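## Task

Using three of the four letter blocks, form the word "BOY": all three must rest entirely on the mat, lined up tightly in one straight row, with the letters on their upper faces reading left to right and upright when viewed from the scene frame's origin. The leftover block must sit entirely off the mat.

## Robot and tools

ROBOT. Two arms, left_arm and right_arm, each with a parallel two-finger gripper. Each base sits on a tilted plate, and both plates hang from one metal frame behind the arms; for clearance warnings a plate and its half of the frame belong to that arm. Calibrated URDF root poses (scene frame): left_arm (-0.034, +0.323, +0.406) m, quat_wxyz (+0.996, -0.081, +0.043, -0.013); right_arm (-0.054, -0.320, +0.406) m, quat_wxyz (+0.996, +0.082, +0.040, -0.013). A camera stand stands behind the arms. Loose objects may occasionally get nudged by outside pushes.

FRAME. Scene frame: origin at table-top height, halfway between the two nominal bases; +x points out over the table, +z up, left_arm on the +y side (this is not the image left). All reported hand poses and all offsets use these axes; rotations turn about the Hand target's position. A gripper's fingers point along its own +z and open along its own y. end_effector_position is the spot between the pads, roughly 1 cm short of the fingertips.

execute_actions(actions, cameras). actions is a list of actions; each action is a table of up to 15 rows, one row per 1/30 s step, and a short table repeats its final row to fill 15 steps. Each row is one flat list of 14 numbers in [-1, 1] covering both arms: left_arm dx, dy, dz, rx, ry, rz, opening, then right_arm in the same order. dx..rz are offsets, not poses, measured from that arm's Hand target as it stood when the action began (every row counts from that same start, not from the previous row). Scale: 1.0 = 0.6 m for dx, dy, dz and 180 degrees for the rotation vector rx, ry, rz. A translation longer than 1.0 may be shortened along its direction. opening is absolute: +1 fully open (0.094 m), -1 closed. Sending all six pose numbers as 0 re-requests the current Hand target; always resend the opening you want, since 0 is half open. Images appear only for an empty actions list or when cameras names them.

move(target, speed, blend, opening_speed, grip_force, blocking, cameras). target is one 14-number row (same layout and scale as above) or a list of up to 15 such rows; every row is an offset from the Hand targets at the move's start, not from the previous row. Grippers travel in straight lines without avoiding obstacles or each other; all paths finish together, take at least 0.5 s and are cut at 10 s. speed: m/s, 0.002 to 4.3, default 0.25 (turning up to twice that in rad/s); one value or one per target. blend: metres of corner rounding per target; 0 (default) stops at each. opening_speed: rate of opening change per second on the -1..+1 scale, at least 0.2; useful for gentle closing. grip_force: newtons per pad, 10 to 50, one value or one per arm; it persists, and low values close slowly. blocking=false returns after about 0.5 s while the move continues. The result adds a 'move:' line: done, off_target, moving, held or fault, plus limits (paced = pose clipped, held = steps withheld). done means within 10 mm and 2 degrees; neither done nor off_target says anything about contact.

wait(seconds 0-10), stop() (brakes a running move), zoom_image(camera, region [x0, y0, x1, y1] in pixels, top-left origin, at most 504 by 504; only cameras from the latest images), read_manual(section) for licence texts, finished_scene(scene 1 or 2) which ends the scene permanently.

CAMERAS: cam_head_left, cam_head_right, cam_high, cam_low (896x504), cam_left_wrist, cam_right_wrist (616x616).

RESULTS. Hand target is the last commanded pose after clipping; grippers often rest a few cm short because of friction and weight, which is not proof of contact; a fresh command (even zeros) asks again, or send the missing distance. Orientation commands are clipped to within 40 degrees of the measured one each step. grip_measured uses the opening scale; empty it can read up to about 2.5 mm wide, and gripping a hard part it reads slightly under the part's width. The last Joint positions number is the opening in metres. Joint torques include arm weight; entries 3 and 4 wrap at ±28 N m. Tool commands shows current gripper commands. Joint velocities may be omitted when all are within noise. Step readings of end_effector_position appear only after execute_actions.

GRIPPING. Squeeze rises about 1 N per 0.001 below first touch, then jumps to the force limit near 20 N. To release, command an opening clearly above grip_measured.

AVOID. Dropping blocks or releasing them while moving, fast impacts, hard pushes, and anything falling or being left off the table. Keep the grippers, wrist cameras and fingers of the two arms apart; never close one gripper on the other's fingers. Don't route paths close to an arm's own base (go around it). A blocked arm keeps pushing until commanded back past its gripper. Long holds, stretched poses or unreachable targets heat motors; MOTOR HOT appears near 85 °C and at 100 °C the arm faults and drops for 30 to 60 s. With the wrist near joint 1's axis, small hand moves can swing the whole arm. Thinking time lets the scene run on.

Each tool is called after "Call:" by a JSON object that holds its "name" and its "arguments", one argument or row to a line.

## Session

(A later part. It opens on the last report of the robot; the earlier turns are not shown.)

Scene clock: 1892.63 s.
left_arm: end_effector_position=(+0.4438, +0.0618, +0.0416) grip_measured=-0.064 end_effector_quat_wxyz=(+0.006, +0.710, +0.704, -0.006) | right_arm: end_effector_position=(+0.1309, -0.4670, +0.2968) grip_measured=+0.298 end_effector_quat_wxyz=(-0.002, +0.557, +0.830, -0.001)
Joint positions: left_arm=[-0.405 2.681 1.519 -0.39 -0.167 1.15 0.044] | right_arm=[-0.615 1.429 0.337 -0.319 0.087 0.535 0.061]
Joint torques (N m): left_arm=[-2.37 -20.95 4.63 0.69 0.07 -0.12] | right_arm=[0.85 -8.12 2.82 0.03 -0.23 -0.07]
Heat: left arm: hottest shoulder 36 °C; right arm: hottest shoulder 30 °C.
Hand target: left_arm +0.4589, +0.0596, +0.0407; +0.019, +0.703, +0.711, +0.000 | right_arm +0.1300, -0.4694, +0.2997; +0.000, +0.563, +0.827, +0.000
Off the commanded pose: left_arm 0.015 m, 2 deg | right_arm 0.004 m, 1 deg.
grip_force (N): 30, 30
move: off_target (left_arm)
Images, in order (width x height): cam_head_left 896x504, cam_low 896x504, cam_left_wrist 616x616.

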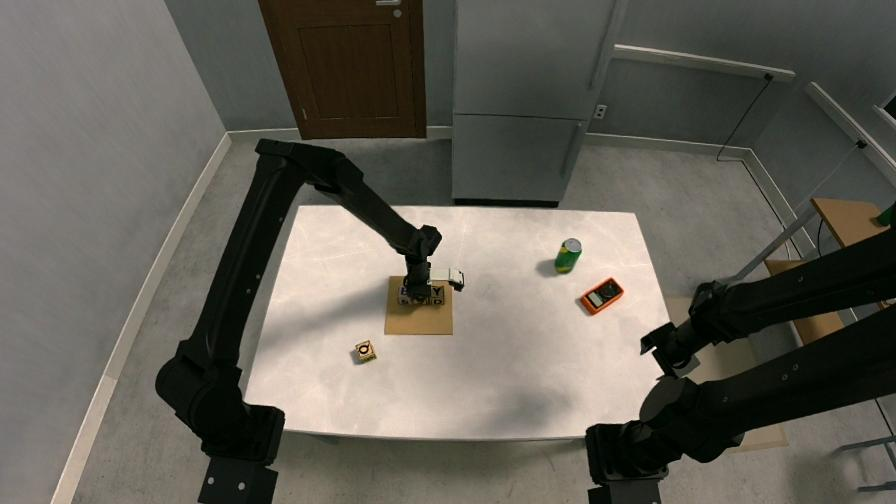

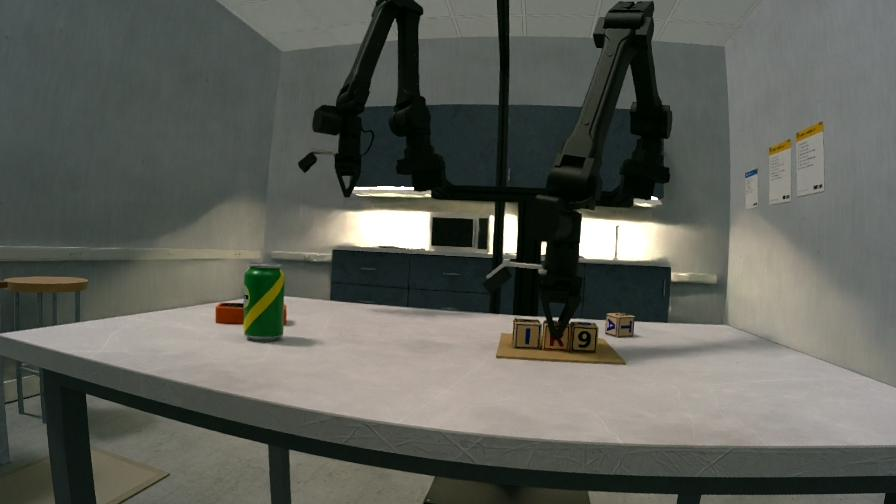

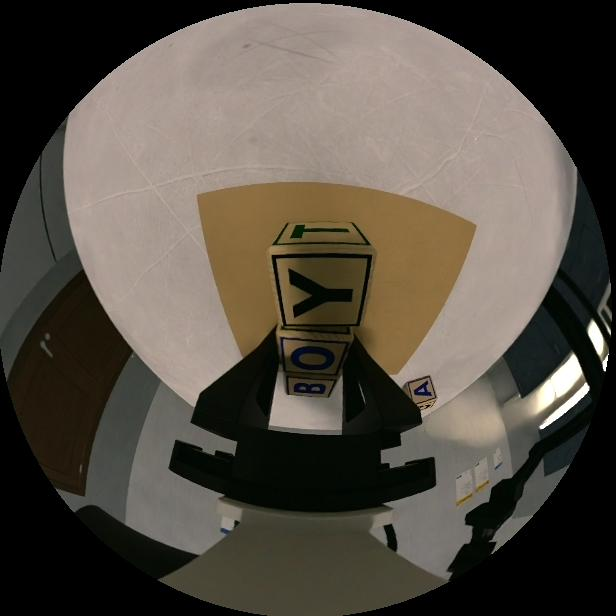

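Call:
{"name": "move", "arguments": {
  "target": [
    [0,0,0,0,0,0,0.45,0,0,0,0,0,0,0.3],
    [-0.004,0,0.1,0,0,0,0.45,0,0,0,0,0,0,0.3],
    [-0.004,0,0.2,0,0,0,0.45,0,0,0,0,0,0,0.3],
    [-0.15,0.35,0.35,0,0,0,0.45,0,0,0,0,0,0,0.3]
  ],
  "speed": [0.05,0.07,0.15,0.3],
  "opening_speed": 0.8,
  "blend": [0,0.005,0.03,0],
  "cameras": ["all"]
}}

Call:
{"name": "zoom_image", "arguments": {
  "camera": "cam_head_left",
  "region": [380, 265, 460, 345]
}}

Call:
{"name": "zoom_image", "arguments": {
  "camera": "cam_low",
  "region": [490, 290, 640, 380]
}}

Call:
{"name": "zoom_image", "arguments": {
  "camera": "cam_high",
  "region": [430, 250, 530, 340]
}}

Scene clock: 1907.30 s.
left_arm: end_effector_position=(+0.3612, +0.2682, +0.2422) grip_measured=+0.447 end_effector_quat_wxyz=(+0.006, +0.701, +0.713, -0.007) | right_arm: end_effector_position=(+0.1309, -0.4670, +0.2968) grip_measured=+0.298 end_effector_quat_wxyz=(-0.002, +0.557, +0.830, -0.001)
Joint positions: left_arm=[-0.112 1.959 0.833 -0.379 -0.152 1.42 0.068] | right_arm=[-0.615 1.429 0.337 -0.319 0.087 0.535 0.061]
Joint torques (N m): left_arm=[-1.49 -17.55 2.43 0.49 0.28 0.1] | right_arm=[0.85 -7.88 2.91 0.09 -0.21 -0.04]
Heat: left arm: hottest shoulder 36 °C; right arm: hottest shoulder 30 °C.
Hand target: left_arm +0.3690, +0.2694, +0.2507; +0.019, +0.703, +0.711, +0.000 | right_arm +0.1300, -0.4694, +0.2997; +0.000, +0.563, +0.827, +0.000
Off the commanded pose: left_arm 0.012 m, 2 deg | right_arm 0.004 m, 1 deg.
grip_force (N): 30, 30
move: off_target (left_arm)

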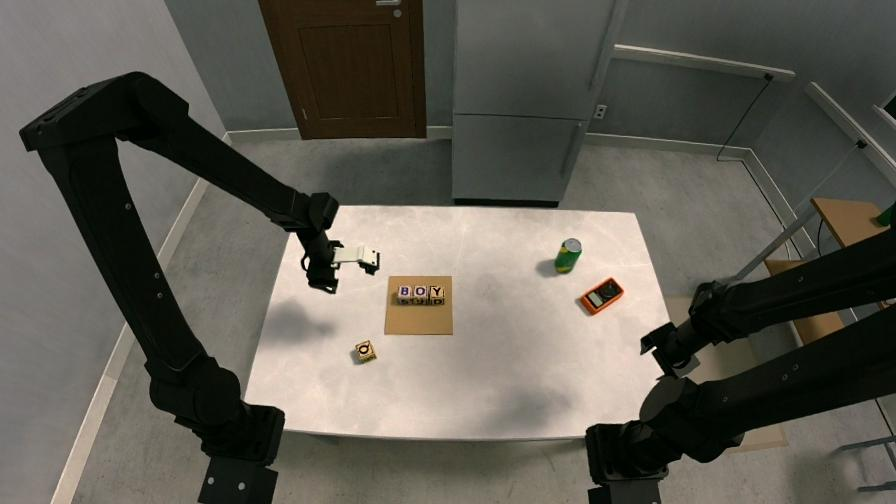

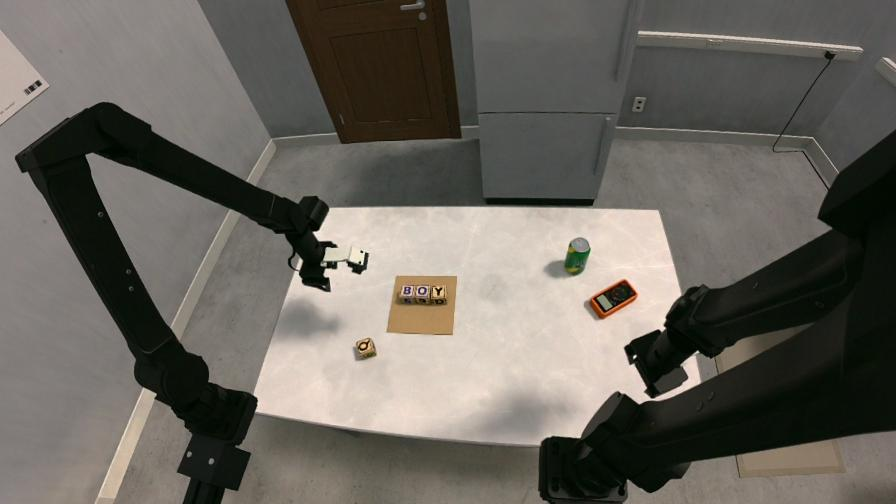

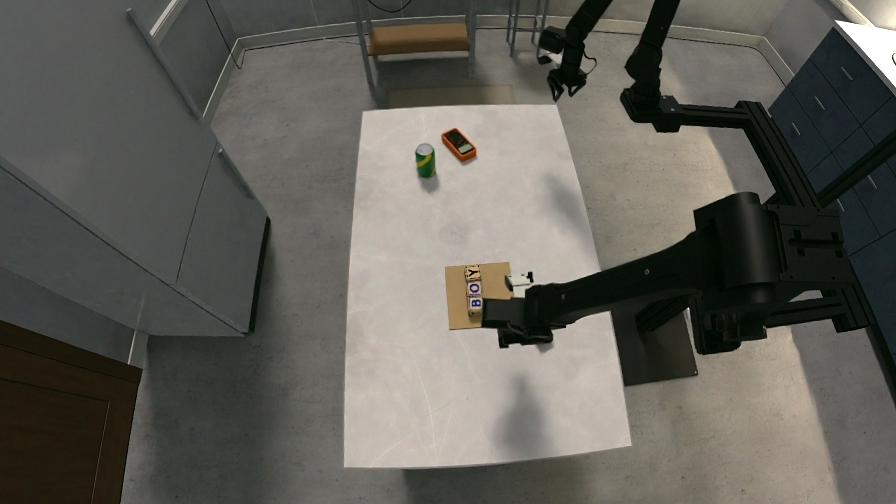

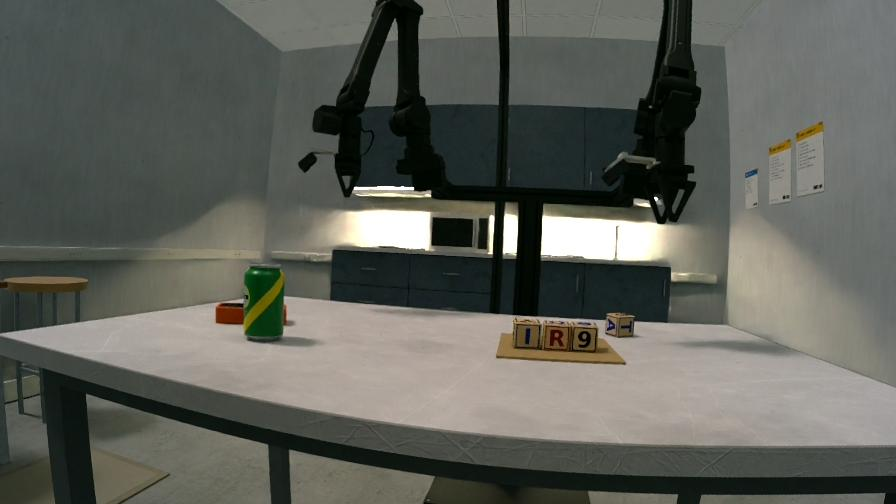

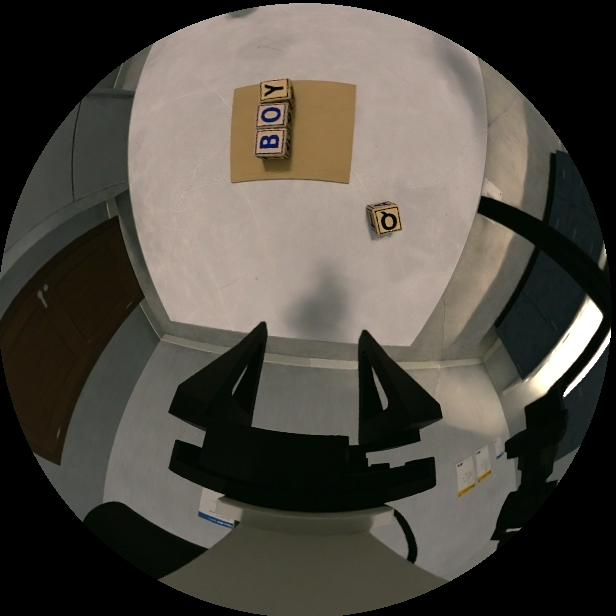

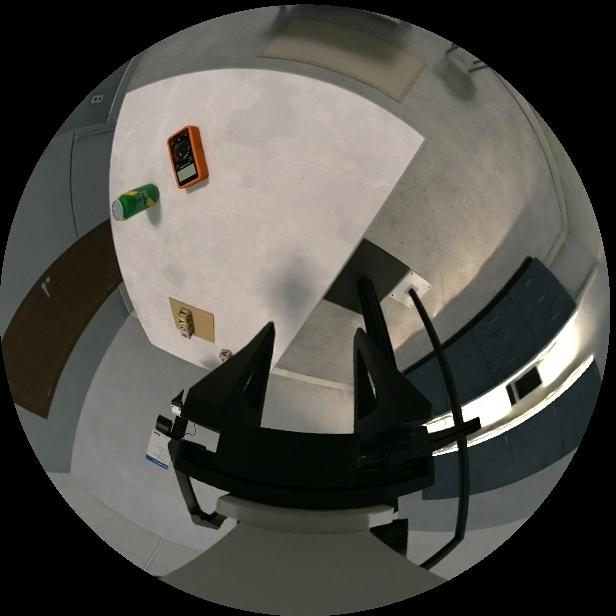

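Scaled by 6.300 from the camera's 896x504 image, which has a finer 1280x720 frame.

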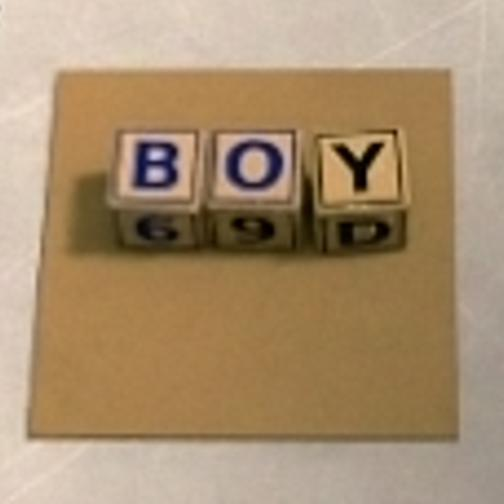

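Scaled by 3.360 from the camera's 896x504 image, which has a finer 1280x720 frame.

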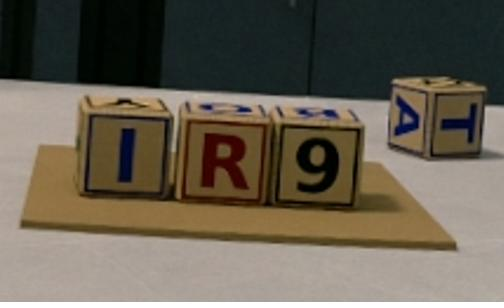

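Scaled by 5.040 from the camera's 896x504 image, which has a finer 1280x720 frame.

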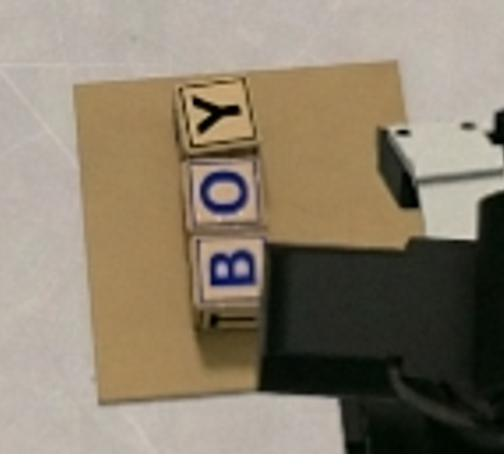

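Call:
{"name": "zoom_image", "arguments": {
  "camera": "cam_low",
  "region": [510, 310, 602, 356]
}}

Call:
{"name": "zoom_image", "arguments": {
  "camera": "cam_head_right",
  "region": [385, 270, 465, 320]
}}

Call:
{"name": "zoom_image", "arguments": {
  "camera": "cam_left_wrist",
  "region": [220, 60, 370, 200]
}}

Scaled by 5.478 from the camera's 896x504 image, which has a finer 1280x720 frame.

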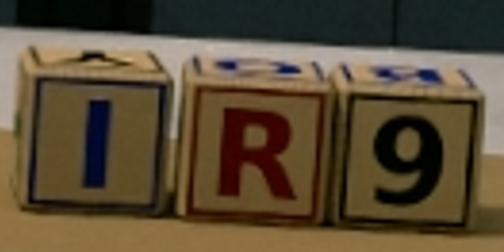

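Scaled by 6.300 from the camera's 896x504 image, which has a finer 1280x720 frame.

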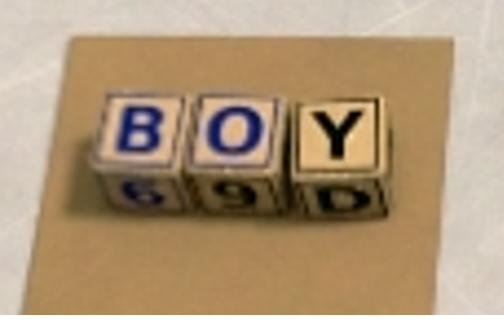

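Scaled by 3.360 from the camera's 616x616 image, which has a finer 880x880 frame.

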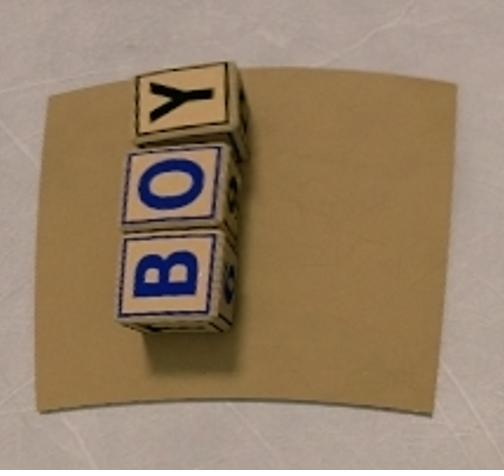

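Call:
{"name": "finished_scene", "arguments": {
  "scene": 2
}}

The scene is finished: the task was done.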